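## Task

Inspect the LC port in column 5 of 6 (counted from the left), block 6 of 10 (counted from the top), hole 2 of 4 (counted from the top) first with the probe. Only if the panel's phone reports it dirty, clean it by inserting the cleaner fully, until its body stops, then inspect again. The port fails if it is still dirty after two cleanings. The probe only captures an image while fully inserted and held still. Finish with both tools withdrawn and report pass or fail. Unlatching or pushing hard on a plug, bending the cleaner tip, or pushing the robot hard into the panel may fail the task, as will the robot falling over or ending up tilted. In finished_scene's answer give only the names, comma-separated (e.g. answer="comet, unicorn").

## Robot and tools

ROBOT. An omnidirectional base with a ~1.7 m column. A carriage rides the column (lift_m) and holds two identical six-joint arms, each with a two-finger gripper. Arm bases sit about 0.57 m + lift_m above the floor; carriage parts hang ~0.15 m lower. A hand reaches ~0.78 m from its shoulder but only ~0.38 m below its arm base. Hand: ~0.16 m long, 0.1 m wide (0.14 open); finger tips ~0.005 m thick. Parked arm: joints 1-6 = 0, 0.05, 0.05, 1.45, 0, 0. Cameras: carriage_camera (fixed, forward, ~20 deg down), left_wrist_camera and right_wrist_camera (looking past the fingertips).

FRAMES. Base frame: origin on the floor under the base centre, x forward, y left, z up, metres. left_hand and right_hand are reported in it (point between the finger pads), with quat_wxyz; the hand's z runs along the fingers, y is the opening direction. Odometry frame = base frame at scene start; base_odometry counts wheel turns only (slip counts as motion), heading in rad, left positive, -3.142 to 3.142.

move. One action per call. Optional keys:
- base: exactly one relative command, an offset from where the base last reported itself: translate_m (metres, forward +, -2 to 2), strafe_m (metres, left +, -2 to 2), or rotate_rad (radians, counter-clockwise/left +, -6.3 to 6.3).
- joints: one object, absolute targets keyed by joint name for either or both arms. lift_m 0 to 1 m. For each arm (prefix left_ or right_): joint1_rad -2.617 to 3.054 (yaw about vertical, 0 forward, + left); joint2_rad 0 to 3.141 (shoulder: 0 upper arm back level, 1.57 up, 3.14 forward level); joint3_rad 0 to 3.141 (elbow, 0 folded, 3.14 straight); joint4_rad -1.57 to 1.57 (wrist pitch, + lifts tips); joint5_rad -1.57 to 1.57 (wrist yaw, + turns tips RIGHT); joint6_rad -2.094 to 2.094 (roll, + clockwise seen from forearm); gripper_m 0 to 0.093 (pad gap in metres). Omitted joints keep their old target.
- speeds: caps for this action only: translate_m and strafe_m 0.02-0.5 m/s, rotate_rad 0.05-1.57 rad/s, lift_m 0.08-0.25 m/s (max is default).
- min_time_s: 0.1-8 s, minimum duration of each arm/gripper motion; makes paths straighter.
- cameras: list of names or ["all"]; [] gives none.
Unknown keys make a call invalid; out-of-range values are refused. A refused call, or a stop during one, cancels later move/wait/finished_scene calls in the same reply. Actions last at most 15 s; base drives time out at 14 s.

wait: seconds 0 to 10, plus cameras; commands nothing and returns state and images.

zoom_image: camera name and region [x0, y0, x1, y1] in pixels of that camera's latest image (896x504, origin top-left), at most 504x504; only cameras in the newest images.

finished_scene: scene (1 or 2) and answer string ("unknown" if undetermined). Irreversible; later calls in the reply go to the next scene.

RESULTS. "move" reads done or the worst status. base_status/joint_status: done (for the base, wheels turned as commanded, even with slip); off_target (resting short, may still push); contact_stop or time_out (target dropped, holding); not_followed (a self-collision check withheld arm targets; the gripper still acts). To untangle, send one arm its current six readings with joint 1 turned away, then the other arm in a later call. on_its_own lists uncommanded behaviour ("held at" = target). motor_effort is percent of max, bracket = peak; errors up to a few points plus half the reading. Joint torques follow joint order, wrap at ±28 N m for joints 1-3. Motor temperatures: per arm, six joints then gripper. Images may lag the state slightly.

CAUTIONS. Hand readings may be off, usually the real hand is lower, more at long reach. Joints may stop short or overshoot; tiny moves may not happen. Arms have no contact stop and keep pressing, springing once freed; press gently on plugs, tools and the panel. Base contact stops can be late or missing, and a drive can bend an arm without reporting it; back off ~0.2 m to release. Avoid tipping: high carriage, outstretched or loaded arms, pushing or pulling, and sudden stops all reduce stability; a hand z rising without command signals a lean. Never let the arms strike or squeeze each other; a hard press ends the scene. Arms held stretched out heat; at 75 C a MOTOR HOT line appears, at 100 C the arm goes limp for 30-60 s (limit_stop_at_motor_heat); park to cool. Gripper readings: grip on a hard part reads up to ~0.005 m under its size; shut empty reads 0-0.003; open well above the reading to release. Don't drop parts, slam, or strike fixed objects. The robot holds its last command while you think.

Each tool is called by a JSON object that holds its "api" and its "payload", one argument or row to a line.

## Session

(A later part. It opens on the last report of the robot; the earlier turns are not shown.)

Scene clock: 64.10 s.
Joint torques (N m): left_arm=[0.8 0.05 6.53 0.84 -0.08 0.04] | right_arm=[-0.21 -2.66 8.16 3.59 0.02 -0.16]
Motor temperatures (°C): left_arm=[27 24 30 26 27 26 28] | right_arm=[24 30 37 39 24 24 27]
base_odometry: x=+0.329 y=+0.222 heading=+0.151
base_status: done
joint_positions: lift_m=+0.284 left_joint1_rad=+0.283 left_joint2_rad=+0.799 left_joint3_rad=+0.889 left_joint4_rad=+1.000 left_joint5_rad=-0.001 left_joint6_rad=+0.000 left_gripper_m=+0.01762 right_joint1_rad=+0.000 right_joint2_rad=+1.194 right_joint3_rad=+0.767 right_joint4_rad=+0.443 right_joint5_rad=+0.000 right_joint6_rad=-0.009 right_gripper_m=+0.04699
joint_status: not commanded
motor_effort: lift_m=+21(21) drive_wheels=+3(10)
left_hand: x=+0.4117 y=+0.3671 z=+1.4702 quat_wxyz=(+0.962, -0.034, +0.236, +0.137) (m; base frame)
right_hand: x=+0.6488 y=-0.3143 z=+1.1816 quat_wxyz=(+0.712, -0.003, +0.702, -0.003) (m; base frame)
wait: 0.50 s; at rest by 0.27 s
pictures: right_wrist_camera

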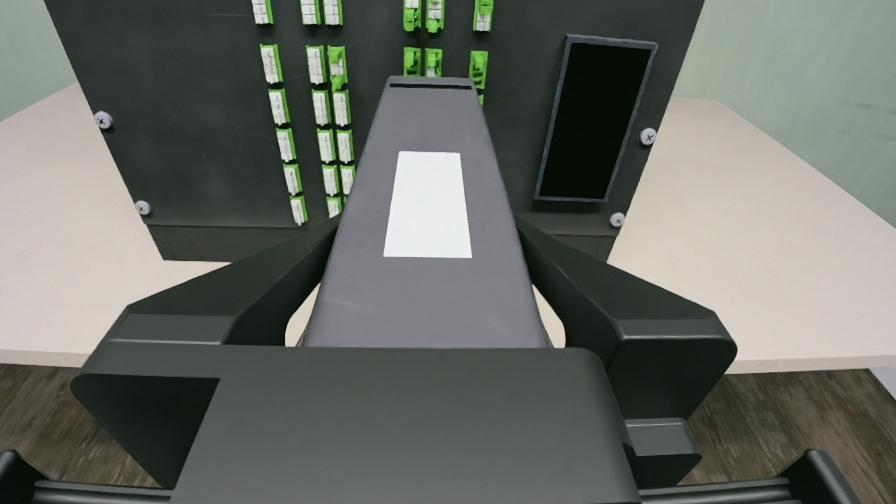

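{"api": "move", "payload": {
  "base": {"translate_m": -0.009},
  "joints": {"lift_m": 0.2825},
  "speeds": {"translate_m": 0.03},
  "cameras": []
}}

{"api": "wait", "payload": {
  "seconds": 0.5,
  "cameras": ["right_wrist_camera"]
}}

{"api": "zoom_image", "payload": {
  "camera": "right_wrist_camera",
  "region": [405, 35, 445, 75]
}}

{"api": "move", "payload": {
  "base": {"translate_m": 0.005},
  "speeds": {"translate_m": 0.03},
  "cameras": []
}}

{"api": "move", "payload": {
  "base": {"translate_m": 0.003},
  "speeds": {"translate_m": 0.03},
  "cameras": []
}}

{"api": "wait", "payload": {
  "seconds": 0.5,
  "cameras": ["right_wrist_camera"]
}}

{"api": "zoom_image", "payload": {
  "camera": "right_wrist_camera",
  "region": [405, 35, 445, 75]
}}

Scene clock: 65.23 s.
Joint torques (N m): left_arm=[0.77 -0.03 6.6 0.87 -0.06 0.06] | right_arm=[-0.24 -4.56 8.12 3.35 0.01 -0.15]
Motor temperatures (°C): left_arm=[27 24 30 26 27 26 28] | right_arm=[24 30 37 39 24 24 27]
move: done
base_odometry: x=+0.320 y=+0.221 heading=+0.151
base_status: done
joint_positions: lift_m=+0.283 left_joint1_rad=+0.283 left_joint2_rad=+0.800 left_joint3_rad=+0.889 left_joint4_rad=+1.000 left_joint5_rad=-0.001 left_joint6_rad=+0.000 left_gripper_m=+0.01762 right_joint1_rad=+0.000 right_joint2_rad=+1.214 right_joint3_rad=+0.767 right_joint4_rad=+0.466 right_joint5_rad=+0.000 right_joint6_rad=-0.009 right_gripper_m=+0.04699
joint_status: all done
motor_effort: lift_m=+21(22) drive_wheels=+1(6)
left_hand: x=+0.4121 y=+0.3672 z=+1.4690 quat_wxyz=(+0.961, -0.034, +0.236, +0.137) (m; base frame)
right_hand: x=+0.6527 y=-0.3143 z=+1.1787 quat_wxyz=(+0.714, -0.003, +0.700, -0.003) (m; base frame)
pictures: none
No camera images: "cameras" was empty.

Scene clock: 65.73 s.
Joint torques (N m): left_arm=[0.65 0.02 6.58 0.9 -0.07 0.01] | right_arm=[-0.21 -4.57 8.09 3.33 0.01 -0.16]
Motor temperatures (°C): left_arm=[27 24 30 26 27 26 28] | right_arm=[24 30 37 39 24 24 27]
base_odometry: x=+0.320 y=+0.221 heading=+0.151
base_status: done
joint_positions: lift_m=+0.283 left_joint1_rad=+0.283 left_joint2_rad=+0.800 left_joint3_rad=+0.889 left_joint4_rad=+1.000 left_joint5_rad=-0.001 left_joint6_rad=+0.000 left_gripper_m=+0.01762 right_joint1_rad=+0.000 right_joint2_rad=+1.214 right_joint3_rad=+0.767 right_joint4_rad=+0.466 right_joint5_rad=+0.000 right_joint6_rad=-0.009 right_gripper_m=+0.04699
joint_status: all done
motor_effort: lift_m=+21(22) drive_wheels=+1(6)
left_hand: x=+0.4121 y=+0.3672 z=+1.4690 quat_wxyz=(+0.961, -0.034, +0.236, +0.137) (m; base frame)
right_hand: x=+0.6527 y=-0.3143 z=+1.1787 quat_wxyz=(+0.714, -0.003, +0.700, -0.003) (m; base frame)
wait: 0.50 s; at rest by 0.27 s
pictures: right_wrist_camera

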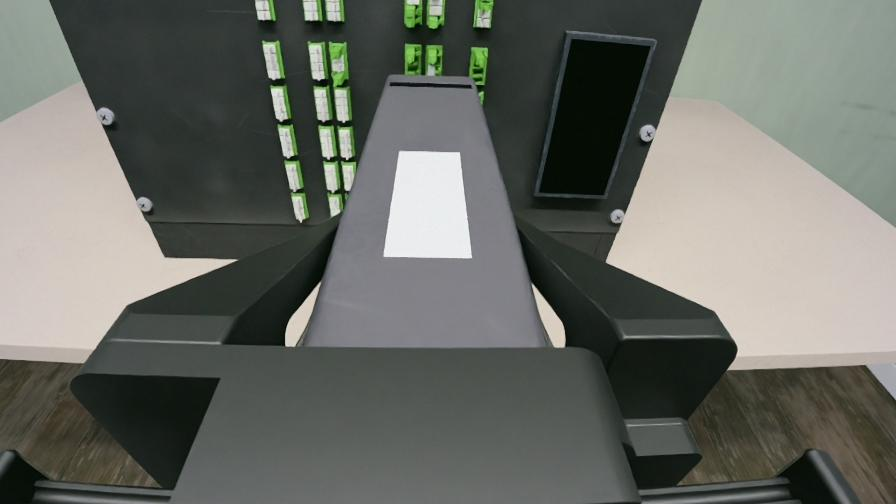

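Scaled by 12.600.

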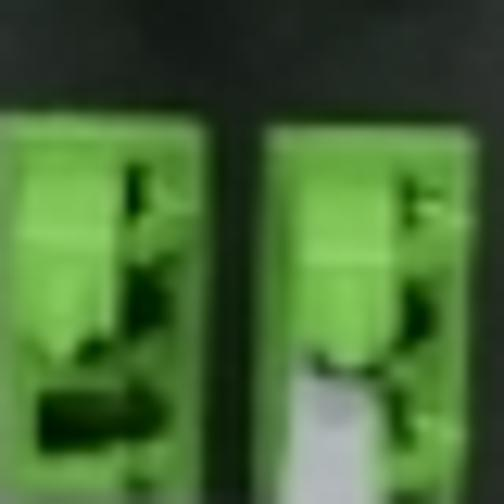

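Scene clock: 66.30 s.
Joint torques (N m): left_arm=[0.79 -0.2 6.6 0.92 -0.09 0.02] | right_arm=[-0.17 -4.31 7.98 3.34 0.02 -0.16]
Motor temperatures (°C): left_arm=[27 24 30 26 27 26 28] | right_arm=[24 30 37 39 24 24 27]
move: done
base_odometry: x=+0.325 y=+0.221 heading=+0.151
base_status: done
joint_positions: lift_m=+0.283 left_joint1_rad=+0.283 left_joint2_rad=+0.801 left_joint3_rad=+0.889 left_joint4_rad=+0.998 left_joint5_rad=-0.001 left_joint6_rad=+0.000 left_gripper_m=+0.01762 right_joint1_rad=+0.000 right_joint2_rad=+1.212 right_joint3_rad=+0.767 right_joint4_rad=+0.465 right_joint5_rad=-0.001 right_joint6_rad=-0.009 right_gripper_m=+0.04699
joint_status: not commanded
motor_effort: lift_m=+21(21) drive_wheels=+1(10)
left_hand: x=+0.4133 y=+0.3676 z=+1.4685 quat_wxyz=(+0.961, -0.034, +0.238, +0.137) (m; base frame)
right_hand: x=+0.6522 y=-0.3142 z=+1.1794 quat_wxyz=(+0.714, -0.004, +0.700, -0.003) (m; base frame)
pictures: none
No camera images: "cameras" was empty.

Scene clock: 66.87 s.
Joint torques (N m): left_arm=[0.66 -0.29 6.57 0.94 -0.08 0.01] | right_arm=[-0.23 -2.99 8.12 3.52 0.02 -0.17]
Motor temperatures (°C): left_arm=[27 24 30 26 27 26 28] | right_arm=[24 30 37 39 24 24 27]
move: done
base_odometry: x=+0.328 y=+0.222 heading=+0.151
base_status: done
joint_positions: lift_m=+0.283 left_joint1_rad=+0.283 left_joint2_rad=+0.803 left_joint3_rad=+0.889 left_joint4_rad=+0.997 left_joint5_rad=-0.001 left_joint6_rad=+0.000 left_gripper_m=+0.01762 right_joint1_rad=+0.000 right_joint2_rad=+1.198 right_joint3_rad=+0.767 right_joint4_rad=+0.449 right_joint5_rad=-0.001 right_joint6_rad=-0.009 right_gripper_m=+0.04699
joint_status: not commanded
motor_effort: lift_m=+21(21) drive_wheels=+2(10)
left_hand: x=+0.4142 y=+0.3678 z=+1.4681 quat_wxyz=(+0.961, -0.034, +0.239, +0.137) (m; base frame)
right_hand: x=+0.6495 y=-0.3142 z=+1.1808 quat_wxyz=(+0.713, -0.004, +0.701, -0.003) (m; base frame)
pictures: none
No camera images: "cameras" was empty.

Scene clock: 67.37 s.
Joint torques (N m): left_arm=[0.79 -0.23 6.42 0.95 -0.06 -0.02] | right_arm=[-0.2 -2.99 8.16 3.53 0.02 -0.16]
Motor temperatures (°C): left_arm=[27 24 30 26 27 26 28] | right_arm=[24 30 37 39 24 24 27]
base_odometry: x=+0.328 y=+0.222 heading=+0.151
base_status: done
joint_positions: lift_m=+0.283 left_joint1_rad=+0.283 left_joint2_rad=+0.803 left_joint3_rad=+0.889 left_joint4_rad=+0.997 left_joint5_rad=-0.001 left_joint6_rad=+0.000 left_gripper_m=+0.01762 right_joint1_rad=+0.000 right_joint2_rad=+1.198 right_joint3_rad=+0.767 right_joint4_rad=+0.449 right_joint5_rad=-0.001 right_joint6_rad=-0.009 right_gripper_m=+0.04699
joint_status: not commanded
motor_effort: lift_m=+21(21) drive_wheels=+2(10)
left_hand: x=+0.4142 y=+0.3678 z=+1.4681 quat_wxyz=(+0.961, -0.034, +0.239, +0.137) (m; base frame)
right_hand: x=+0.6495 y=-0.3142 z=+1.1808 quat_wxyz=(+0.713, -0.004, +0.701, -0.003) (m; base frame)
wait: 0.50 s; at rest by 0.27 s
pictures: right_wrist_camera

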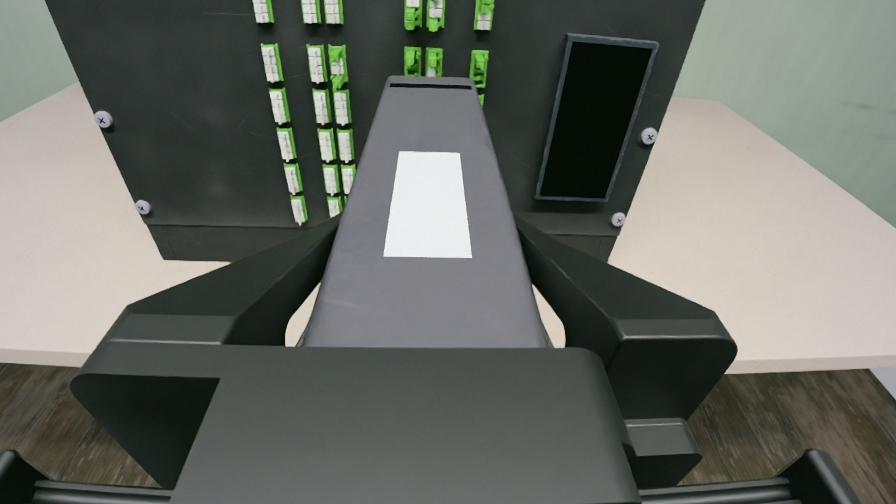

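Scaled by 12.600.

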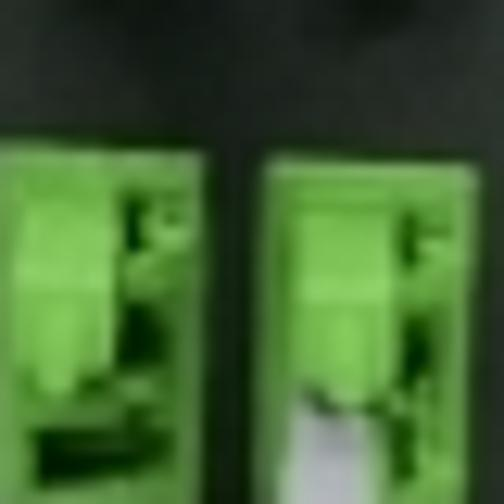

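{"api": "move", "payload": {
  "base": {"translate_m": -0.009},
  "joints": {"lift_m": 0.2848},
  "speeds": {"translate_m": 0.03},
  "cameras": []
}}

{"api": "move", "payload": {
  "base": {"strafe_m": -0.0015},
  "speeds": {"strafe_m": 0.03},
  "cameras": []
}}

{"api": "move", "payload": {
  "base": {"translate_m": 0.004},
  "speeds": {"translate_m": 0.03},
  "cameras": []
}}

{"api": "wait", "payload": {
  "seconds": 0.5,
  "cameras": ["right_wrist_camera"]
}}

{"api": "zoom_image", "payload": {
  "camera": "right_wrist_camera",
  "region": [405, 35, 445, 75]
}}

Scene clock: 68.60 s.
Joint torques (N m): left_arm=[0.7 -0.43 6.68 0.95 -0.05 -0.01] | right_arm=[-0.21 -4.63 8.13 3.35 0.02 -0.16]
Motor temperatures (°C): left_arm=[27 24 30 26 27 26 28] | right_arm=[24 30 37 39 24 24 27]
move: done
base_odometry: x=+0.319 y=+0.220 heading=+0.151
base_status: done
joint_positions: lift_m=+0.285 left_joint1_rad=+0.283 left_joint2_rad=+0.803 left_joint3_rad=+0.889 left_joint4_rad=+0.998 left_joint5_rad=-0.001 left_joint6_rad=+0.000 left_gripper_m=+0.01762 right_joint1_rad=+0.000 right_joint2_rad=+1.214 right_joint3_rad=+0.767 right_joint4_rad=+0.463 right_joint5_rad=-0.001 right_joint6_rad=-0.009 right_gripper_m=+0.04699
joint_status: all done
motor_effort: lift_m=+25(27) drive_wheels=+1(7)
left_hand: x=+0.4138 y=+0.3677 z=+1.4702 quat_wxyz=(+0.961, -0.034, +0.238, +0.137) (m; base frame)
right_hand: x=+0.6528 y=-0.3142 z=+1.1797 quat_wxyz=(+0.713, -0.004, +0.701, -0.003) (m; base frame)
pictures: none
No camera images: "cameras" was empty.

Scene clock: 69.07 s.
Joint torques (N m): left_arm=[0.64 -0.46 6.63 0.97 -0.08 0] | right_arm=[-0.23 -4.6 8.13 3.37 0.01 -0.16]
Motor temperatures (°C): left_arm=[27 24 30 26 27 26 28] | right_arm=[24 30 37 39 24 24 27]
move: done
base_odometry: x=+0.319 y=+0.219 heading=+0.151
base_status: done
joint_positions: lift_m=+0.285 left_joint1_rad=+0.283 left_joint2_rad=+0.803 left_joint3_rad=+0.889 left_joint4_rad=+0.998 left_joint5_rad=-0.001 left_joint6_rad=+0.000 left_gripper_m=+0.01762 right_joint1_rad=+0.000 right_joint2_rad=+1.214 right_joint3_rad=+0.767 right_joint4_rad=+0.463 right_joint5_rad=+0.000 right_joint6_rad=-0.009 right_gripper_m=+0.04699
joint_status: not commanded
motor_effort: lift_m=+25(25) drive_wheels=+5(5)
left_hand: x=+0.4138 y=+0.3677 z=+1.4702 quat_wxyz=(+0.961, -0.034, +0.238, +0.137) (m; base frame)
right_hand: x=+0.6528 y=-0.3141 z=+1.1797 quat_wxyz=(+0.713, -0.004, +0.701, -0.003) (m; base frame)
pictures: none
No camera images: "cameras" was empty.

Scene clock: 69.70 s.
Joint torques (N m): left_arm=[0.72 -0.34 6.45 0.94 -0.12 0.03] | right_arm=[-0.13 -4.81 8.1 3.33 0.02 -0.16]
Motor temperatures (°C): left_arm=[27 24 30 26 27 26 28] | right_arm=[24 30 37 39 24 24 27]
move: done
base_odometry: x=+0.323 y=+0.220 heading=+0.152
base_status: done
joint_positions: lift_m=+0.285 left_joint1_rad=+0.283 left_joint2_rad=+0.802 left_joint3_rad=+0.889 left_joint4_rad=+0.997 left_joint5_rad=+0.000 left_joint6_rad=+0.000 left_gripper_m=+0.01762 right_joint1_rad=+0.000 right_joint2_rad=+1.216 right_joint3_rad=+0.767 right_joint4_rad=+0.466 right_joint5_rad=-0.002 right_joint6_rad=-0.009 right_gripper_m=+0.04699
joint_status: not commanded
motor_effort: lift_m=+25(25) drive_wheels=+3(11)
left_hand: x=+0.4139 y=+0.3677 z=+1.4701 quat_wxyz=(+0.961, -0.034, +0.239, +0.137) (m; base frame)
right_hand: x=+0.6531 y=-0.3139 z=+1.1795 quat_wxyz=(+0.713, -0.004, +0.701, -0.003) (m; base frame)
pictures: none
No camera images: "cameras" was empty.

Scene clock: 70.20 s.
Joint torques (N m): left_arm=[0.73 -0.28 6.63 0.9 -0.09 -0.01] | right_arm=[-0.23 -4.79 8.12 3.34 0.03 -0.16]
Motor temperatures (°C): left_arm=[27 24 30 26 27 26 28] | right_arm=[24 30 37 39 24 24 27]
base_odometry: x=+0.323 y=+0.220 heading=+0.152
base_status: done
joint_positions: lift_m=+0.285 left_joint1_rad=+0.283 left_joint2_rad=+0.802 left_joint3_rad=+0.889 left_joint4_rad=+0.997 left_joint5_rad=+0.000 left_joint6_rad=+0.000 left_gripper_m=+0.01762 right_joint1_rad=+0.000 right_joint2_rad=+1.216 right_joint3_rad=+0.767 right_joint4_rad=+0.466 right_joint5_rad=-0.002 right_joint6_rad=-0.009 right_gripper_m=+0.04699
joint_status: not commanded
motor_effort: lift_m=+25(25) drive_wheels=+3(11)
left_hand: x=+0.4139 y=+0.3677 z=+1.4701 quat_wxyz=(+0.961, -0.034, +0.239, +0.137) (m; base frame)
right_hand: x=+0.6531 y=-0.3139 z=+1.1795 quat_wxyz=(+0.713, -0.004, +0.701, -0.003) (m; base frame)
wait: 0.50 s; at rest by 0.27 s
pictures: right_wrist_camera

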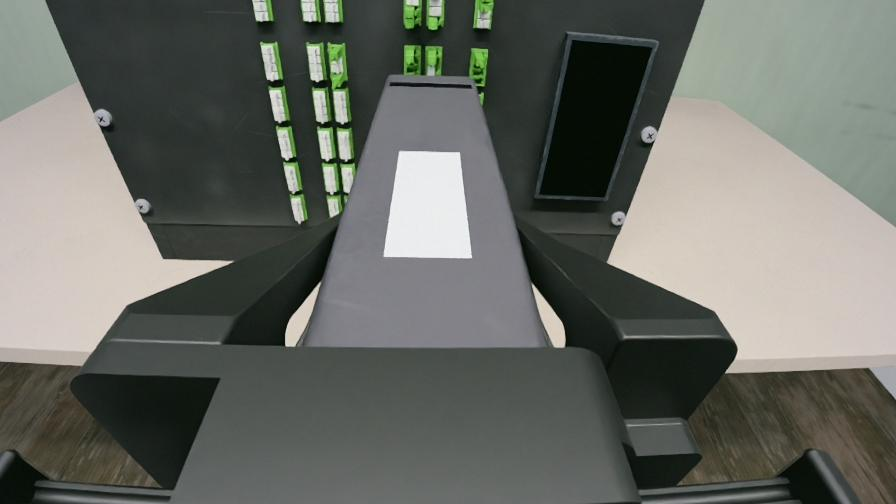

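Scaled by 12.600.

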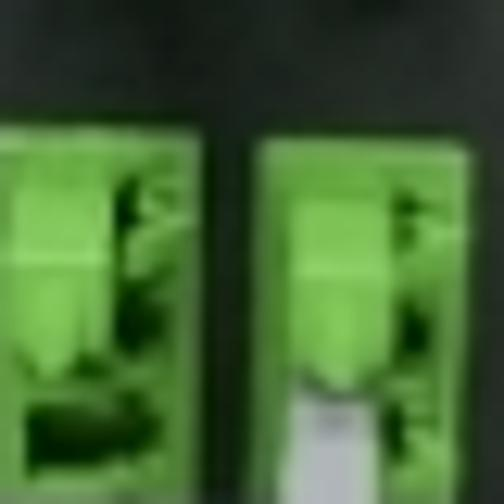

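{"api": "move", "payload": {
  "base": {"translate_m": 0.0035},
  "speeds": {"translate_m": 0.03},
  "cameras": []
}}

{"api": "wait", "payload": {
  "seconds": 0.5,
  "cameras": ["right_wrist_camera"]
}}

{"api": "zoom_image", "payload": {
  "camera": "right_wrist_camera",
  "region": [405, 35, 445, 75]
}}

Scene clock: 71.00 s.
Joint torques (N m): left_arm=[1.01 -0.25 6.48 0.98 -0.02 0] | right_arm=[-0.2 -3.58 8.12 3.48 0.03 -0.17]
Motor temperatures (°C): left_arm=[27 24 30 26 27 26 28] | right_arm=[24 30 37 39 24 24 27]
move: done
base_odometry: x=+0.327 y=+0.220 heading=+0.152
base_status: done
joint_positions: lift_m=+0.285 left_joint1_rad=+0.283 left_joint2_rad=+0.802 left_joint3_rad=+0.889 left_joint4_rad=+0.997 left_joint5_rad=+0.000 left_joint6_rad=+0.000 left_gripper_m=+0.01762 right_joint1_rad=+0.000 right_joint2_rad=+1.204 right_joint3_rad=+0.767 right_joint4_rad=+0.452 right_joint5_rad=-0.002 right_joint6_rad=-0.009 right_gripper_m=+0.04699
joint_status: not commanded
motor_effort: lift_m=+25(25) drive_wheels=+4(11)
left_hand: x=+0.4139 y=+0.3677 z=+1.4701 quat_wxyz=(+0.961, -0.034, +0.239, +0.137) (m; base frame)
right_hand: x=+0.6507 y=-0.3139 z=+1.1812 quat_wxyz=(+0.713, -0.004, +0.701, -0.003) (m; base frame)
pictures: none
No camera images: "cameras" was empty.

Scene clock: 71.50 s.
Joint torques (N m): left_arm=[0.77 -0.17 6.38 0.95 -0.1 0.04] | right_arm=[-0.24 -3.58 8.12 3.49 0.03 -0.17]
Motor temperatures (°C): left_arm=[27 24 30 26 27 26 28] | right_arm=[24 30 37 40 24 24 27]
base_odometry: x=+0.327 y=+0.220 heading=+0.152
base_status: done
joint_positions: lift_m=+0.285 left_joint1_rad=+0.283 left_joint2_rad=+0.802 left_joint3_rad=+0.889 left_joint4_rad=+0.997 left_joint5_rad=+0.000 left_joint6_rad=+0.000 left_gripper_m=+0.01762 right_joint1_rad=+0.000 right_joint2_rad=+1.204 right_joint3_rad=+0.767 right_joint4_rad=+0.452 right_joint5_rad=-0.002 right_joint6_rad=-0.009 right_gripper_m=+0.04699
joint_status: not commanded
motor_effort: lift_m=+25(25) drive_wheels=+4(11)
left_hand: x=+0.4139 y=+0.3677 z=+1.4701 quat_wxyz=(+0.961, -0.034, +0.239, +0.137) (m; base frame)
right_hand: x=+0.6507 y=-0.3139 z=+1.1812 quat_wxyz=(+0.713, -0.004, +0.701, -0.003) (m; base frame)
wait: 0.50 s; at rest by 0.27 s
pictures: right_wrist_camera

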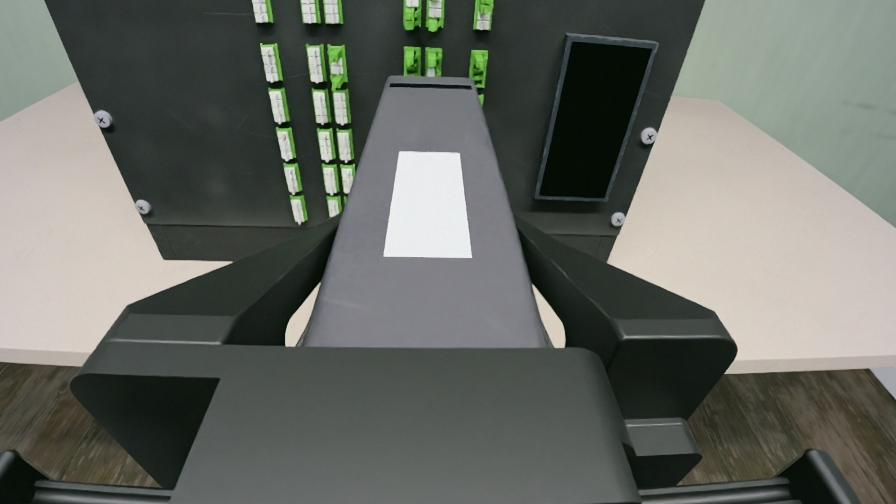

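Scaled by 12.600.

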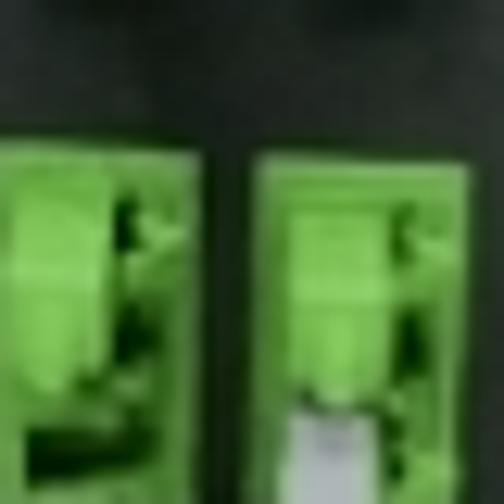

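{"api": "move", "payload": {
  "base": {"translate_m": -0.006},
  "joints": {"lift_m": 0.2858},
  "speeds": {"translate_m": 0.03},
  "cameras": []
}}

{"api": "move", "payload": {
  "base": {"translate_m": 0.003},
  "speeds": {"translate_m": 0.03},
  "cameras": []
}}

{"api": "move", "payload": {
  "base": {"translate_m": 0.003},
  "speeds": {"translate_m": 0.03},
  "cameras": []
}}

{"api": "wait", "payload": {
  "seconds": 0.5,
  "cameras": ["right_wrist_camera"]
}}

{"api": "zoom_image", "payload": {
  "camera": "right_wrist_camera",
  "region": [405, 35, 445, 75]
}}

Scene clock: 74.57 s.
Joint torques (N m): left_arm=[0.7 -0.03 6.46 0.93 -0.06 0.05] | right_arm=[-0.23 -4.77 8.09 3.37 0.04 -0.16]
Motor temperatures (°C): left_arm=[27 24 30 26 27 26 28] | right_arm=[24 30 38 40 24 24 27]
move: done
base_odometry: x=+0.321 y=+0.220 heading=+0.152
base_status: done
joint_positions: lift_m=+0.285 left_joint1_rad=+0.283 left_joint2_rad=+0.801 left_joint3_rad=+0.890 left_joint4_rad=+0.998 left_joint5_rad=+0.000 left_joint6_rad=+0.000 left_gripper_m=+0.01762 right_joint1_rad=+0.000 right_joint2_rad=+1.215 right_joint3_rad=+0.767 right_joint4_rad=+0.463 right_joint5_rad=-0.002 right_joint6_rad=-0.009 right_gripper_m=+0.04699
joint_status: all done
motor_effort: lift_m=+25(28) drive_wheels=+1(9)
left_hand: x=+0.4128 y=+0.3674 z=+1.4716 quat_wxyz=(+0.961, -0.034, +0.237, +0.137) (m; base frame)
right_hand: x=+0.6530 y=-0.3139 z=+1.1801 quat_wxyz=(+0.712, -0.004, +0.702, -0.003) (m; base frame)
pictures: none
No camera images: "cameras" was empty.

Scene clock: 75.13 s.
Joint torques (N m): left_arm=[0.68 -0.42 6.49 0.93 -0.15 0.01] | right_arm=[-0.27 -4.68 8.05 3.35 -0.01 -0.16]
Motor temperatures (°C): left_arm=[27 24 30 26 27 26 28] | right_arm=[24 30 38 40 24 24 27]
move: done
base_odometry: x=+0.324 y=+0.220 heading=+0.152
base_status: done
joint_positions: lift_m=+0.285 left_joint1_rad=+0.283 left_joint2_rad=+0.802 left_joint3_rad=+0.890 left_joint4_rad=+0.997 left_joint5_rad=+0.000 left_joint6_rad=+0.000 left_gripper_m=+0.01762 right_joint1_rad=+0.000 right_joint2_rad=+1.215 right_joint3_rad=+0.767 right_joint4_rad=+0.464 right_joint5_rad=-0.002 right_joint6_rad=-0.009 right_gripper_m=+0.04699
joint_status: not commanded
motor_effort: lift_m=+25(26) drive_wheels=+2(10)
left_hand: x=+0.4139 y=+0.3677 z=+1.4712 quat_wxyz=(+0.961, -0.034, +0.239, +0.137) (m; base frame)
right_hand: x=+0.6530 y=-0.3139 z=+1.1803 quat_wxyz=(+0.713, -0.004, +0.701, -0.003) (m; base frame)
pictures: none
No camera images: "cameras" was empty.

Scene clock: 75.70 s.
Joint torques (N m): left_arm=[0.65 -0.34 6.41 0.95 -0.07 0] | right_arm=[-0.16 -3.63 8.13 3.51 0.03 -0.16]
Motor temperatures (°C): left_arm=[27 24 30 26 27 26 28] | right_arm=[24 30 38 40 24 24 27]
move: done
base_odometry: x=+0.327 y=+0.221 heading=+0.152
base_status: done
joint_positions: lift_m=+0.285 left_joint1_rad=+0.283 left_joint2_rad=+0.803 left_joint3_rad=+0.890 left_joint4_rad=+0.996 left_joint5_rad=+0.000 left_joint6_rad=+0.000 left_gripper_m=+0.01762 right_joint1_rad=+0.000 right_joint2_rad=+1.204 right_joint3_rad=+0.767 right_joint4_rad=+0.451 right_joint5_rad=-0.002 right_joint6_rad=-0.009 right_gripper_m=+0.04699
joint_status: not commanded
motor_effort: lift_m=+25(26) drive_wheels=+3(11)
left_hand: x=+0.4142 y=+0.3678 z=+1.4710 quat_wxyz=(+0.961, -0.034, +0.239, +0.137) (m; base frame)
right_hand: x=+0.6507 y=-0.3139 z=+1.1817 quat_wxyz=(+0.712, -0.004, +0.702, -0.003) (m; base frame)
pictures: none
No camera images: "cameras" was empty.

Scene clock: 76.20 s.
Joint torques (N m): left_arm=[0.65 -0.31 6.48 0.99 -0.03 0.04] | right_arm=[-0.18 -3.56 8.09 3.5 0.04 -0.16]
Motor temperatures (°C): left_arm=[27 24 30 26 27 26 28] | right_arm=[24 30 38 41 24 24 27]
base_odometry: x=+0.327 y=+0.221 heading=+0.152
base_status: done
joint_positions: lift_m=+0.285 left_joint1_rad=+0.283 left_joint2_rad=+0.803 left_joint3_rad=+0.890 left_joint4_rad=+0.996 left_joint5_rad=+0.000 left_joint6_rad=+0.000 left_gripper_m=+0.01762 right_joint1_rad=+0.000 right_joint2_rad=+1.204 right_joint3_rad=+0.767 right_joint4_rad=+0.451 right_joint5_rad=-0.002 right_joint6_rad=-0.009 right_gripper_m=+0.04699
joint_status: not commanded
motor_effort: lift_m=+25(26) drive_wheels=+3(11)
left_hand: x=+0.4142 y=+0.3678 z=+1.4710 quat_wxyz=(+0.961, -0.034, +0.239, +0.137) (m; base frame)
right_hand: x=+0.6507 y=-0.3139 z=+1.1817 quat_wxyz=(+0.712, -0.004, +0.702, -0.003) (m; base frame)
wait: 0.50 s; at rest by 0.27 s
pictures: right_wrist_camera

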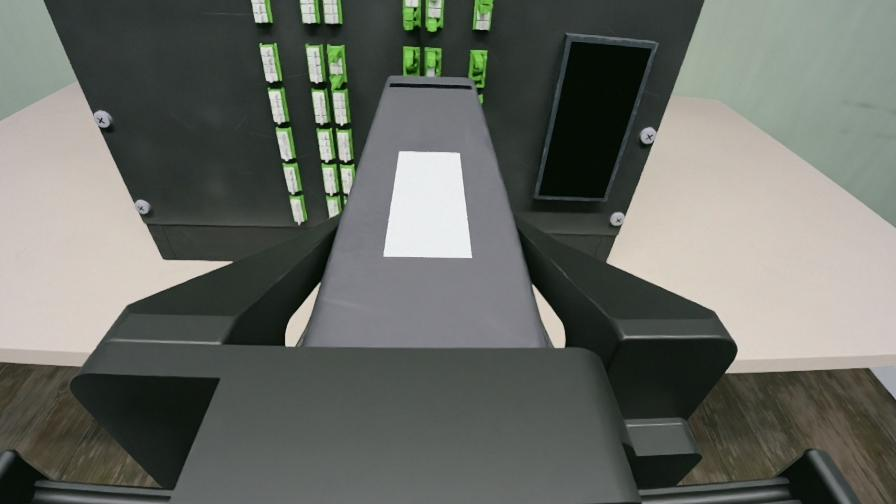

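Scaled by 12.600.

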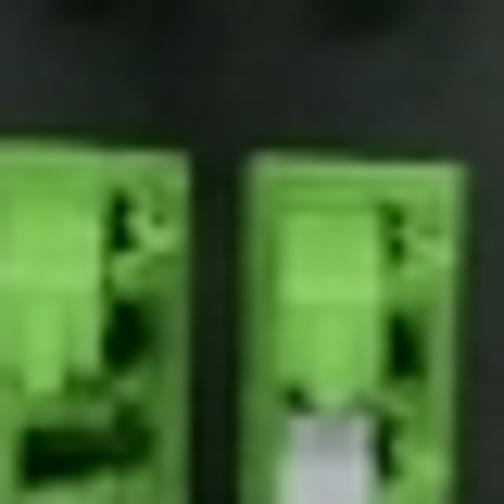

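{"api": "move", "payload": {
  "base": {"translate_m": -0.007},
  "joints": {"lift_m": 0.2825},
  "speeds": {"translate_m": 0.03},
  "cameras": []
}}

{"api": "move", "payload": {
  "joints": {"lift_m": 0.2805},
  "cameras": []
}}

{"api": "wait", "payload": {
  "seconds": 0.5,
  "cameras": ["right_wrist_camera"]
}}

{"api": "zoom_image", "payload": {
  "camera": "right_wrist_camera",
  "region": [405, 35, 445, 75]
}}

{"api": "move", "payload": {
  "base": {"translate_m": 0.007},
  "speeds": {"translate_m": 0.03},
  "cameras": []
}}

{"api": "wait", "payload": {
  "seconds": 0.5,
  "cameras": ["right_wrist_camera"]
}}

{"api": "zoom_image", "payload": {
  "camera": "right_wrist_camera",
  "region": [405, 35, 445, 75]
}}

Scene clock: 78.00 s.
Joint torques (N m): left_arm=[0.53 -0.28 6.34 0.95 -0.06 0] | right_arm=[-0.13 -4.57 8.1 3.33 0.02 -0.16]
Motor temperatures (°C): left_arm=[27 24 30 26 27 26 28] | right_arm=[24 30 38 41 24 24 27]
move: done
base_odometry: x=+0.320 y=+0.220 heading=+0.152
base_status: done
joint_positions: lift_m=+0.283 left_joint1_rad=+0.283 left_joint2_rad=+0.803 left_joint3_rad=+0.890 left_joint4_rad=+0.997 left_joint5_rad=+0.000 left_joint6_rad=+0.000 left_gripper_m=+0.01762 right_joint1_rad=+0.000 right_joint2_rad=+1.214 right_joint3_rad=+0.767 right_joint4_rad=+0.466 right_joint5_rad=-0.002 right_joint6_rad=-0.009 right_gripper_m=+0.04699
joint_status: all done
motor_effort: lift_m=+22(22) drive_wheels=+0(7)
left_hand: x=+0.4140 y=+0.3677 z=+1.4683 quat_wxyz=(+0.961, -0.034, +0.239, +0.137) (m; base frame)
right_hand: x=+0.6526 y=-0.3139 z=+1.1788 quat_wxyz=(+0.714, -0.004, +0.700, -0.003) (m; base frame)
pictures: none
No camera images: "cameras" was empty.

Scene clock: 78.37 s.
Joint torques (N m): left_arm=[0.87 -0.29 6.52 0.97 -0.1 0.03] | right_arm=[-0.24 -4.57 8.05 3.29 0.02 -0.16]
Motor temperatures (°C): left_arm=[27 24 30 26 27 26 28] | right_arm=[24 30 38 41 24 24 27]
move: done
base_odometry: x=+0.320 y=+0.220 heading=+0.152
base_status: not commanded
joint_positions: lift_m=+0.281 left_joint1_rad=+0.283 left_joint2_rad=+0.803 left_joint3_rad=+0.890 left_joint4_rad=+0.997 left_joint5_rad=+0.000 left_joint6_rad=+0.000 left_gripper_m=+0.01762 right_joint1_rad=+0.000 right_joint2_rad=+1.214 right_joint3_rad=+0.767 right_joint4_rad=+0.471 right_joint5_rad=-0.002 right_joint6_rad=-0.009 right_gripper_m=+0.04699
joint_status: all done
motor_effort: lift_m=+21(22) drive_wheels=+0(1)
left_hand: x=+0.4140 y=+0.3677 z=+1.4664 quat_wxyz=(+0.961, -0.034, +0.239, +0.137) (m; base frame)
right_hand: x=+0.6526 y=-0.3139 z=+1.1778 quat_wxyz=(+0.715, -0.004, +0.699, -0.003) (m; base frame)
pictures: none
No camera images: "cameras" was empty.

Scene clock: 78.87 s.
Joint torques (N m): left_arm=[0.65 -0.28 6.27 0.99 -0.1 0.01] | right_arm=[-0.18 -4.6 8.13 3.28 0.02 -0.16]
Motor temperatures (°C): left_arm=[27 24 30 26 27 26 28] | right_arm=[24 30 38 41 24 24 27]
base_odometry: x=+0.320 y=+0.220 heading=+0.152
base_status: not commanded
joint_positions: lift_m=+0.281 left_joint1_rad=+0.283 left_joint2_rad=+0.803 left_joint3_rad=+0.890 left_joint4_rad=+0.997 left_joint5_rad=+0.000 left_joint6_rad=+0.000 left_gripper_m=+0.01762 right_joint1_rad=+0.000 right_joint2_rad=+1.214 right_joint3_rad=+0.767 right_joint4_rad=+0.471 right_joint5_rad=-0.002 right_joint6_rad=-0.009 right_gripper_m=+0.04699
joint_status: all done
motor_effort: lift_m=+21(22) drive_wheels=+0(1)
left_hand: x=+0.4140 y=+0.3677 z=+1.4664 quat_wxyz=(+0.961, -0.034, +0.239, +0.137) (m; base frame)
right_hand: x=+0.6526 y=-0.3139 z=+1.1778 quat_wxyz=(+0.715, -0.004, +0.699, -0.003) (m; base frame)
wait: 0.50 s; at rest by 0.27 s
pictures: right_wrist_camera

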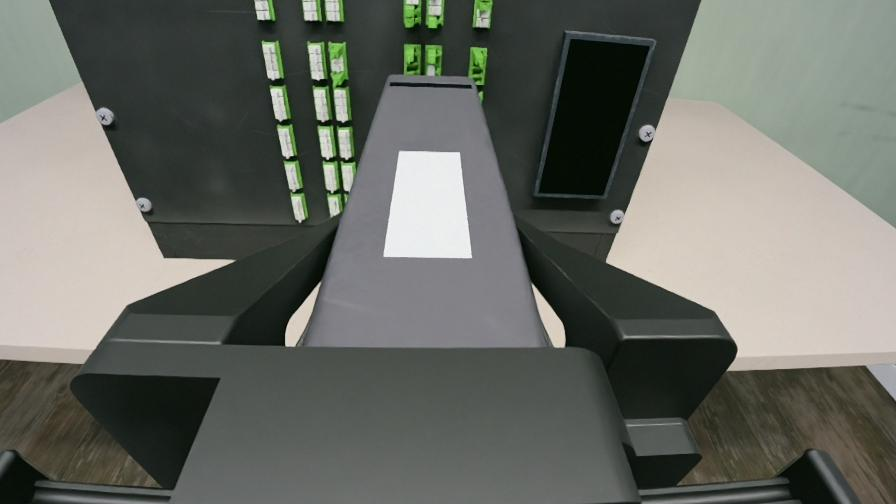

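Scaled by 12.600.

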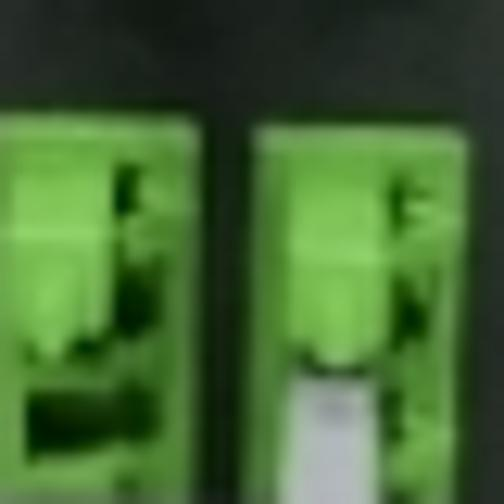

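Scene clock: 79.53 s.
Joint torques (N m): left_arm=[0.98 -0.34 6.52 0.96 -0.12 0.01] | right_arm=[-0.28 -3.54 8.12 3.41 0.03 -0.15]
Motor temperatures (°C): left_arm=[27 24 30 26 27 26 28] | right_arm=[24 30 38 41 24 24 27]
move: done
base_odometry: x=+0.326 y=+0.221 heading=+0.152
base_status: done
joint_positions: lift_m=+0.281 left_joint1_rad=+0.283 left_joint2_rad=+0.803 left_joint3_rad=+0.890 left_joint4_rad=+0.995 left_joint5_rad=+0.000 left_joint6_rad=+0.000 left_gripper_m=+0.01762 right_joint1_rad=+0.000 right_joint2_rad=+1.204 right_joint3_rad=+0.767 right_joint4_rad=+0.459 right_joint5_rad=-0.002 right_joint6_rad=-0.009 right_gripper_m=+0.04699
joint_status: not commanded
motor_effort: lift_m=+21(22) drive_wheels=+3(10)
left_hand: x=+0.4143 y=+0.3678 z=+1.4662 quat_wxyz=(+0.961, -0.034, +0.239, +0.137) (m; base frame)
right_hand: x=+0.6506 y=-0.3139 z=+1.1790 quat_wxyz=(+0.715, -0.004, +0.699, -0.003) (m; base frame)
pictures: none
No camera images: "cameras" was empty.

Scene clock: 80.03 s.
Joint torques (N m): left_arm=[0.77 -0.46 6.49 0.94 -0.1 0.01] | right_arm=[-0.2 -3.58 8.12 3.41 0.02 -0.16]
Motor temperatures (°C): left_arm=[27 24 30 26 27 26 28] | right_arm=[24 30 38 41 24 24 27]
base_odometry: x=+0.326 y=+0.221 heading=+0.152
base_status: done
joint_positions: lift_m=+0.281 left_joint1_rad=+0.283 left_joint2_rad=+0.803 left_joint3_rad=+0.890 left_joint4_rad=+0.995 left_joint5_rad=+0.000 left_joint6_rad=+0.000 left_gripper_m=+0.01762 right_joint1_rad=+0.000 right_joint2_rad=+1.204 right_joint3_rad=+0.767 right_joint4_rad=+0.459 right_joint5_rad=-0.002 right_joint6_rad=-0.009 right_gripper_m=+0.04699
joint_status: not commanded
motor_effort: lift_m=+21(22) drive_wheels=+2(10)
left_hand: x=+0.4143 y=+0.3678 z=+1.4662 quat_wxyz=(+0.961, -0.034, +0.239, +0.137) (m; base frame)
right_hand: x=+0.6506 y=-0.3139 z=+1.1790 quat_wxyz=(+0.715, -0.004, +0.699, -0.003) (m; base frame)
wait: 0.50 s; at rest by 0.27 s
pictures: right_wrist_camera

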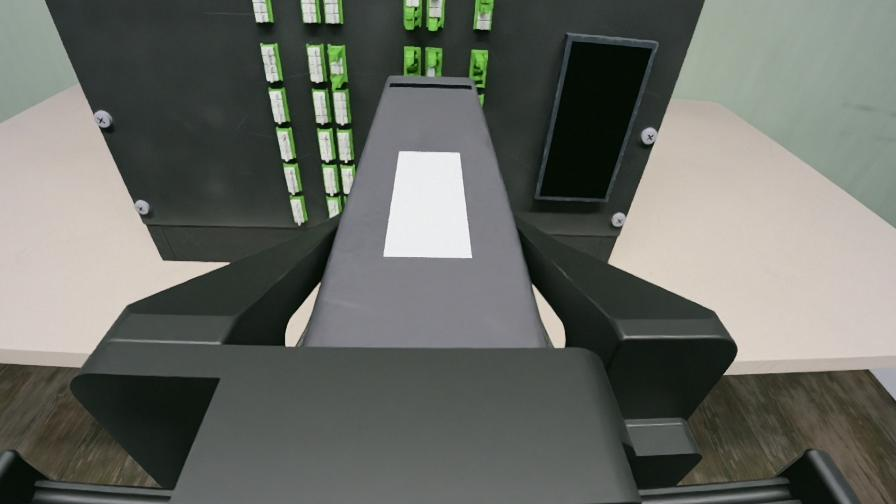

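Scaled by 12.600.

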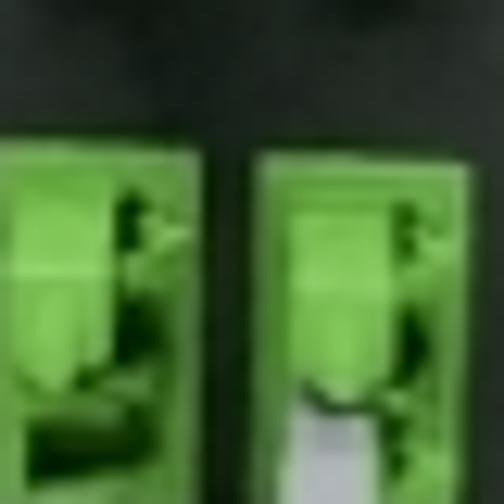

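{"api": "move", "payload": {
  "base": {"translate_m": -0.008},
  "joints": {"lift_m": 0.2850},
  "speeds": {"translate_m": 0.03},
  "cameras": []
}}

{"api": "move", "payload": {
  "joints": {"lift_m": 0.2880},
  "cameras": []
}}

{"api": "move", "payload": {
  "joints": {"lift_m": 0.2900},
  "cameras": []
}}

{"api": "wait", "payload": {
  "seconds": 0.5,
  "cameras": ["right_wrist_camera"]
}}

{"api": "zoom_image", "payload": {
  "camera": "right_wrist_camera",
  "region": [405, 35, 445, 75]
}}

Scene clock: 81.33 s.
Joint torques (N m): left_arm=[0.8 -0.38 6.22 0.98 -0.12 0.01] | right_arm=[-0.25 -4.66 8.12 3.37 0.03 -0.16]
Motor temperatures (°C): left_arm=[27 24 31 26 27 26 28] | right_arm=[24 30 38 41 24 24 27]
move: done
base_odometry: x=+0.319 y=+0.220 heading=+0.152
base_status: done
joint_positions: lift_m=+0.285 left_joint1_rad=+0.283 left_joint2_rad=+0.803 left_joint3_rad=+0.890 left_joint4_rad=+0.998 left_joint5_rad=+0.000 left_joint6_rad=+0.000 left_gripper_m=+0.01762 right_joint1_rad=+0.000 right_joint2_rad=+1.215 right_joint3_rad=+0.767 right_joint4_rad=+0.463 right_joint5_rad=-0.002 right_joint6_rad=-0.009 right_gripper_m=+0.04699
joint_status: all done
motor_effort: lift_m=+24(30) drive_wheels=+0(7)
left_hand: x=+0.4135 y=+0.3675 z=+1.4709 quat_wxyz=(+0.961, -0.034, +0.238, +0.137) (m; base frame)
right_hand: x=+0.6528 y=-0.3139 z=+1.1798 quat_wxyz=(+0.713, -0.004, +0.701, -0.003) (m; base frame)
pictures: none
No camera images: "cameras" was empty.

Scene clock: 81.73 s.
Joint torques (N m): left_arm=[0.79 -0.44 6.32 0.91 -0.08 -0.01] | right_arm=[-0.23 -4.98 8.09 3.36 0.03 -0.17]
Motor temperatures (°C): left_arm=[27 24 31 26 27 26 28] | right_arm=[24 30 38 41 24 24 27]
move: done
base_odometry: x=+0.319 y=+0.220 heading=+0.152
base_status: not commanded
joint_positions: lift_m=+0.288 left_joint1_rad=+0.283 left_joint2_rad=+0.803 left_joint3_rad=+0.891 left_joint4_rad=+0.998 left_joint5_rad=+0.000 left_joint6_rad=+0.000 left_gripper_m=+0.01762 right_joint1_rad=+0.000 right_joint2_rad=+1.217 right_joint3_rad=+0.767 right_joint4_rad=+0.464 right_joint5_rad=-0.002 right_joint6_rad=-0.009 right_gripper_m=+0.04699
joint_status: all done
motor_effort: lift_m=+25(29) drive_wheels=+0(1)
left_hand: x=+0.4134 y=+0.3675 z=+1.4740 quat_wxyz=(+0.961, -0.034, +0.237, +0.137) (m; base frame)
right_hand: x=+0.6534 y=-0.3139 z=+1.1818 quat_wxyz=(+0.712, -0.004, +0.702, -0.003) (m; base frame)
pictures: none
No camera images: "cameras" was empty.

Scene clock: 82.10 s.
Joint torques (N m): left_arm=[0.65 -0.35 6.17 0.91 -0.1 0.01] | right_arm=[-0.28 -5.07 8.08 3.37 0.02 -0.15]
Motor temperatures (°C): left_arm=[27 24 31 26 27 26 28] | right_arm=[24 30 38 41 24 24 27]
move: done
base_odometry: x=+0.319 y=+0.220 heading=+0.152
base_status: not commanded
joint_positions: lift_m=+0.290 left_joint1_rad=+0.283 left_joint2_rad=+0.803 left_joint3_rad=+0.891 left_joint4_rad=+0.998 left_joint5_rad=+0.000 left_joint6_rad=+0.000 left_gripper_m=+0.01762 right_joint1_rad=+0.000 right_joint2_rad=+1.218 right_joint3_rad=+0.767 right_joint4_rad=+0.463 right_joint5_rad=-0.002 right_joint6_rad=-0.009 right_gripper_m=+0.04699
joint_status: all done
motor_effort: lift_m=+25(29) drive_wheels=+0(0)
left_hand: x=+0.4134 y=+0.3675 z=+1.4759 quat_wxyz=(+0.961, -0.034, +0.237, +0.137) (m; base frame)
right_hand: x=+0.6536 y=-0.3139 z=+1.1831 quat_wxyz=(+0.711, -0.004, +0.703, -0.003) (m; base frame)
pictures: none
No camera images: "cameras" was empty.

Scene clock: 82.60 s.
Joint torques (N m): left_arm=[0.7 -0.35 6.49 0.96 -0.08 0.01] | right_arm=[-0.21 -5.09 8.12 3.38 0.03 -0.16]
Motor temperatures (°C): left_arm=[27 24 31 26 27 26 28] | right_arm=[24 30 38 41 24 24 27]
base_odometry: x=+0.319 y=+0.220 heading=+0.152
base_status: not commanded
joint_positions: lift_m=+0.290 left_joint1_rad=+0.283 left_joint2_rad=+0.803 left_joint3_rad=+0.891 left_joint4_rad=+0.998 left_joint5_rad=+0.000 left_joint6_rad=+0.000 left_gripper_m=+0.01762 right_joint1_rad=+0.000 right_joint2_rad=+1.218 right_joint3_rad=+0.767 right_joint4_rad=+0.463 right_joint5_rad=-0.002 right_joint6_rad=-0.009 right_gripper_m=+0.04699
joint_status: all done
motor_effort: lift_m=+25(29) drive_wheels=+0(0)
left_hand: x=+0.4134 y=+0.3675 z=+1.4759 quat_wxyz=(+0.961, -0.034, +0.237, +0.137) (m; base frame)
right_hand: x=+0.6536 y=-0.3139 z=+1.1831 quat_wxyz=(+0.711, -0.004, +0.703, -0.003) (m; base frame)
wait: 0.50 s; at rest by 0.27 s
pictures: right_wrist_camera

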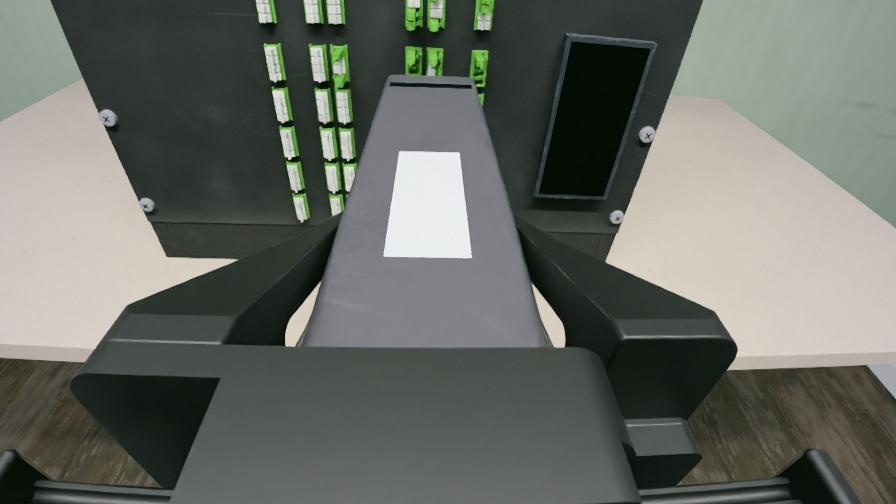

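Scaled by 12.600.

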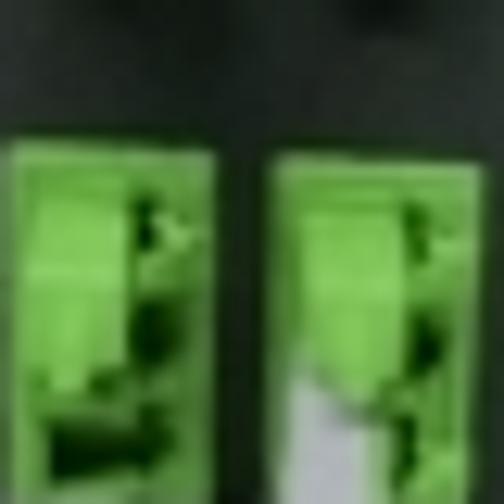

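{"api": "move", "payload": {
  "joints": {"lift_m": 0.2875},
  "cameras": []
}}

{"api": "move", "payload": {
  "joints": {"left_joint1_rad": -0.5},
  "min_time_s": 1.5,
  "cameras": []
}}

{"api": "move", "payload": {
  "joints": {"left_joint2_rad": 1.219, "left_joint3_rad": 0.843, "left_joint4_rad": 0.385, "left_joint5_rad": 0.3},
  "min_time_s": 2,
  "cameras": []
}}

{"api": "wait", "payload": {
  "seconds": 0.5
}}

Scene clock: 83.57 s.
Joint torques (N m): left_arm=[0.73 -0.28 6.35 0.92 -0.05 0.02] | right_arm=[-0.21 -5.14 8.1 3.36 0.03 -0.17]
Motor temperatures (°C): left_arm=[27 24 31 26 27 26 28] | right_arm=[24 30 38 41 24 24 27]
move: done
base_odometry: x=+0.319 y=+0.220 heading=+0.152
base_status: not commanded
joint_positions: lift_m=+0.288 left_joint1_rad=+0.283 left_joint2_rad=+0.803 left_joint3_rad=+0.891 left_joint4_rad=+0.998 left_joint5_rad=+0.000 left_joint6_rad=+0.000 left_gripper_m=+0.01762 right_joint1_rad=+0.000 right_joint2_rad=+1.219 right_joint3_rad=+0.767 right_joint4_rad=+0.465 right_joint5_rad=-0.002 right_joint6_rad=-0.009 right_gripper_m=+0.04699
joint_status: all done
motor_effort: lift_m=+21(22) drive_wheels=+0(0)
left_hand: x=+0.4134 y=+0.3675 z=+1.4739 quat_wxyz=(+0.961, -0.034, +0.238, +0.137) (m; base frame)
right_hand: x=+0.6537 y=-0.3139 z=+1.1811 quat_wxyz=(+0.711, -0.004, +0.703, -0.003) (m; base frame)
pictures: none
No camera images: "cameras" was empty.

Scene clock: 85.37 s.
Joint torques (N m): left_arm=[-0.54 -0.09 6.37 0.97 0 0.04] | right_arm=[-0.21 -5.14 8.12 3.36 0.03 -0.16]
Motor temperatures (°C): left_arm=[27 24 31 26 27 26 28] | right_arm=[24 30 38 41 24 24 27]
move: done
base_odometry: x=+0.319 y=+0.220 heading=+0.152
base_status: not commanded
joint_positions: lift_m=+0.288 left_joint1_rad=-0.490 left_joint2_rad=+0.803 left_joint3_rad=+0.891 left_joint4_rad=+0.998 left_joint5_rad=+0.000 left_joint6_rad=+0.000 left_gripper_m=+0.01762 right_joint1_rad=+0.000 right_joint2_rad=+1.219 right_joint3_rad=+0.767 right_joint4_rad=+0.465 right_joint5_rad=-0.002 right_joint6_rad=-0.009 right_gripper_m=+0.04699
joint_status: all done
motor_effort: lift_m=+21(22) drive_wheels=+0(1)
left_hand: x=+0.3985 y=+0.2243 z=+1.4739 quat_wxyz=(+0.942, +0.058, +0.233, -0.236) (m; base frame)
right_hand: x=+0.6537 y=-0.3139 z=+1.1811 quat_wxyz=(+0.711, -0.004, +0.703, -0.003) (m; base frame)
pictures: none
No camera images: "cameras" was empty.

Scene clock: 87.67 s.
Joint torques (N m): left_arm=[-0.51 -4 6.57 2.51 0.04 0.01] | right_arm=[-0.21 -5.16 8.1 3.35 0.02 -0.16]
Motor temperatures (°C): left_arm=[27 24 31 27 27 26 28] | right_arm=[24 30 39 41 24 24 27]
move: done
base_odometry: x=+0.319 y=+0.220 heading=+0.152
base_status: not commanded
joint_positions: lift_m=+0.288 left_joint1_rad=-0.490 left_joint2_rad=+1.207 left_joint3_rad=+0.849 left_joint4_rad=+0.390 left_joint5_rad=+0.291 left_joint6_rad=+0.000 left_gripper_m=+0.01762 right_joint1_rad=+0.000 right_joint2_rad=+1.219 right_joint3_rad=+0.767 right_joint4_rad=+0.465 right_joint5_rad=-0.002 right_joint6_rad=-0.009 right_gripper_m=+0.04699
joint_status: all done
motor_effort: lift_m=+21(22) drive_wheels=+0(1)
left_hand: x=+0.5745 y=+0.0738 z=+1.2081 quat_wxyz=(+0.665, +0.268, +0.642, -0.270) (m; base frame)
right_hand: x=+0.6537 y=-0.3139 z=+1.1811 quat_wxyz=(+0.711, -0.004, +0.703, -0.003) (m; base frame)
pictures: none
No camera images: "cameras" was empty.

Scene clock: 88.17 s.
Joint torques (N m): left_arm=[-0.32 -3.9 6.53 2.52 0.01 0.02] | right_arm=[-0.23 -5.12 8.12 3.35 0.03 -0.17]
Motor temperatures (°C): left_arm=[27 24 31 27 27 26 28] | right_arm=[24 30 39 41 24 24 27]
base_odometry: x=+0.319 y=+0.220 heading=+0.152
base_status: not commanded
joint_positions: lift_m=+0.288 left_joint1_rad=-0.490 left_joint2_rad=+1.207 left_joint3_rad=+0.849 left_joint4_rad=+0.390 left_joint5_rad=+0.291 left_joint6_rad=+0.000 left_gripper_m=+0.01762 right_joint1_rad=+0.000 right_joint2_rad=+1.219 right_joint3_rad=+0.767 right_joint4_rad=+0.465 right_joint5_rad=-0.002 right_joint6_rad=-0.009 right_gripper_m=+0.04699
joint_status: all done
motor_effort: lift_m=+21(22) drive_wheels=+0(1)
left_hand: x=+0.5744 y=+0.0737 z=+1.2080 quat_wxyz=(+0.665, +0.268, +0.642, -0.270) (m; base frame)
right_hand: x=+0.6537 y=-0.3139 z=+1.1811 quat_wxyz=(+0.711, -0.004, +0.703, -0.003) (m; base frame)
wait: 0.50 s; at rest by 0.27 s
pictures: carriage_camera, left_wrist_camera, right_wrist_camera

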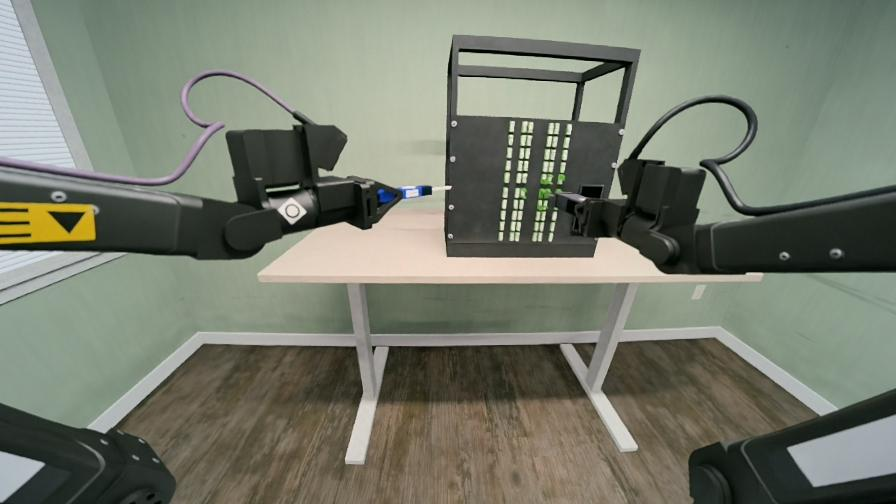

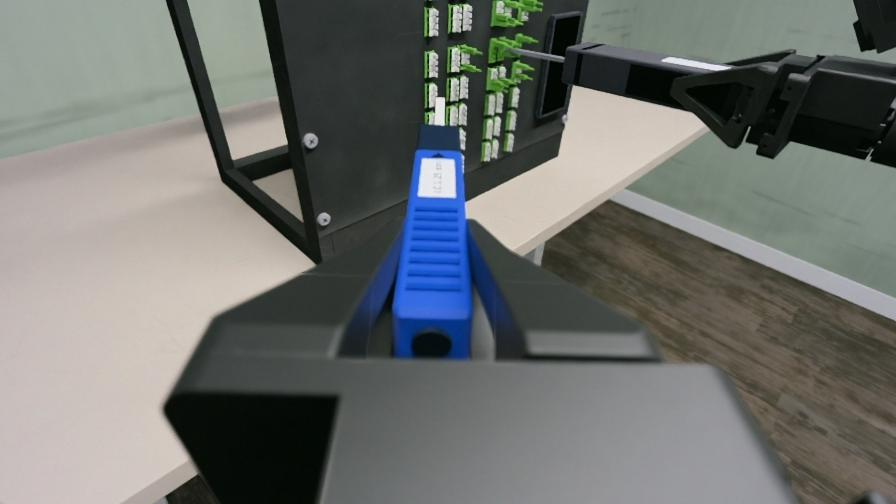

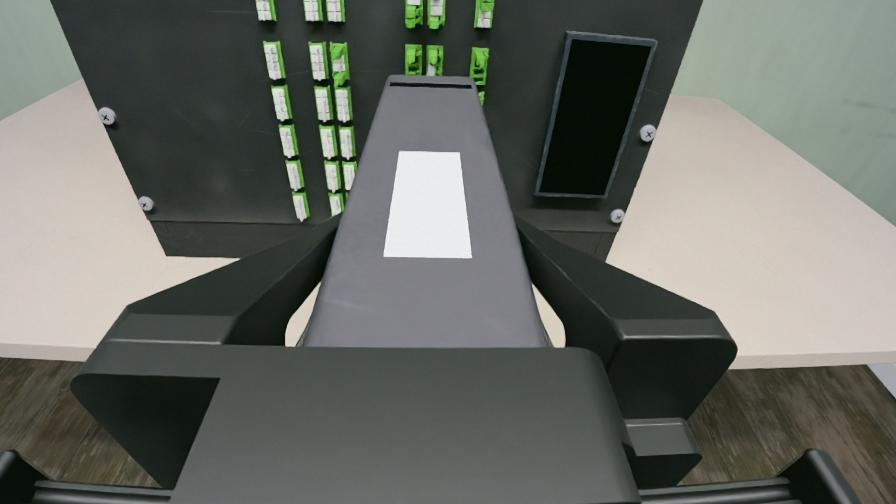

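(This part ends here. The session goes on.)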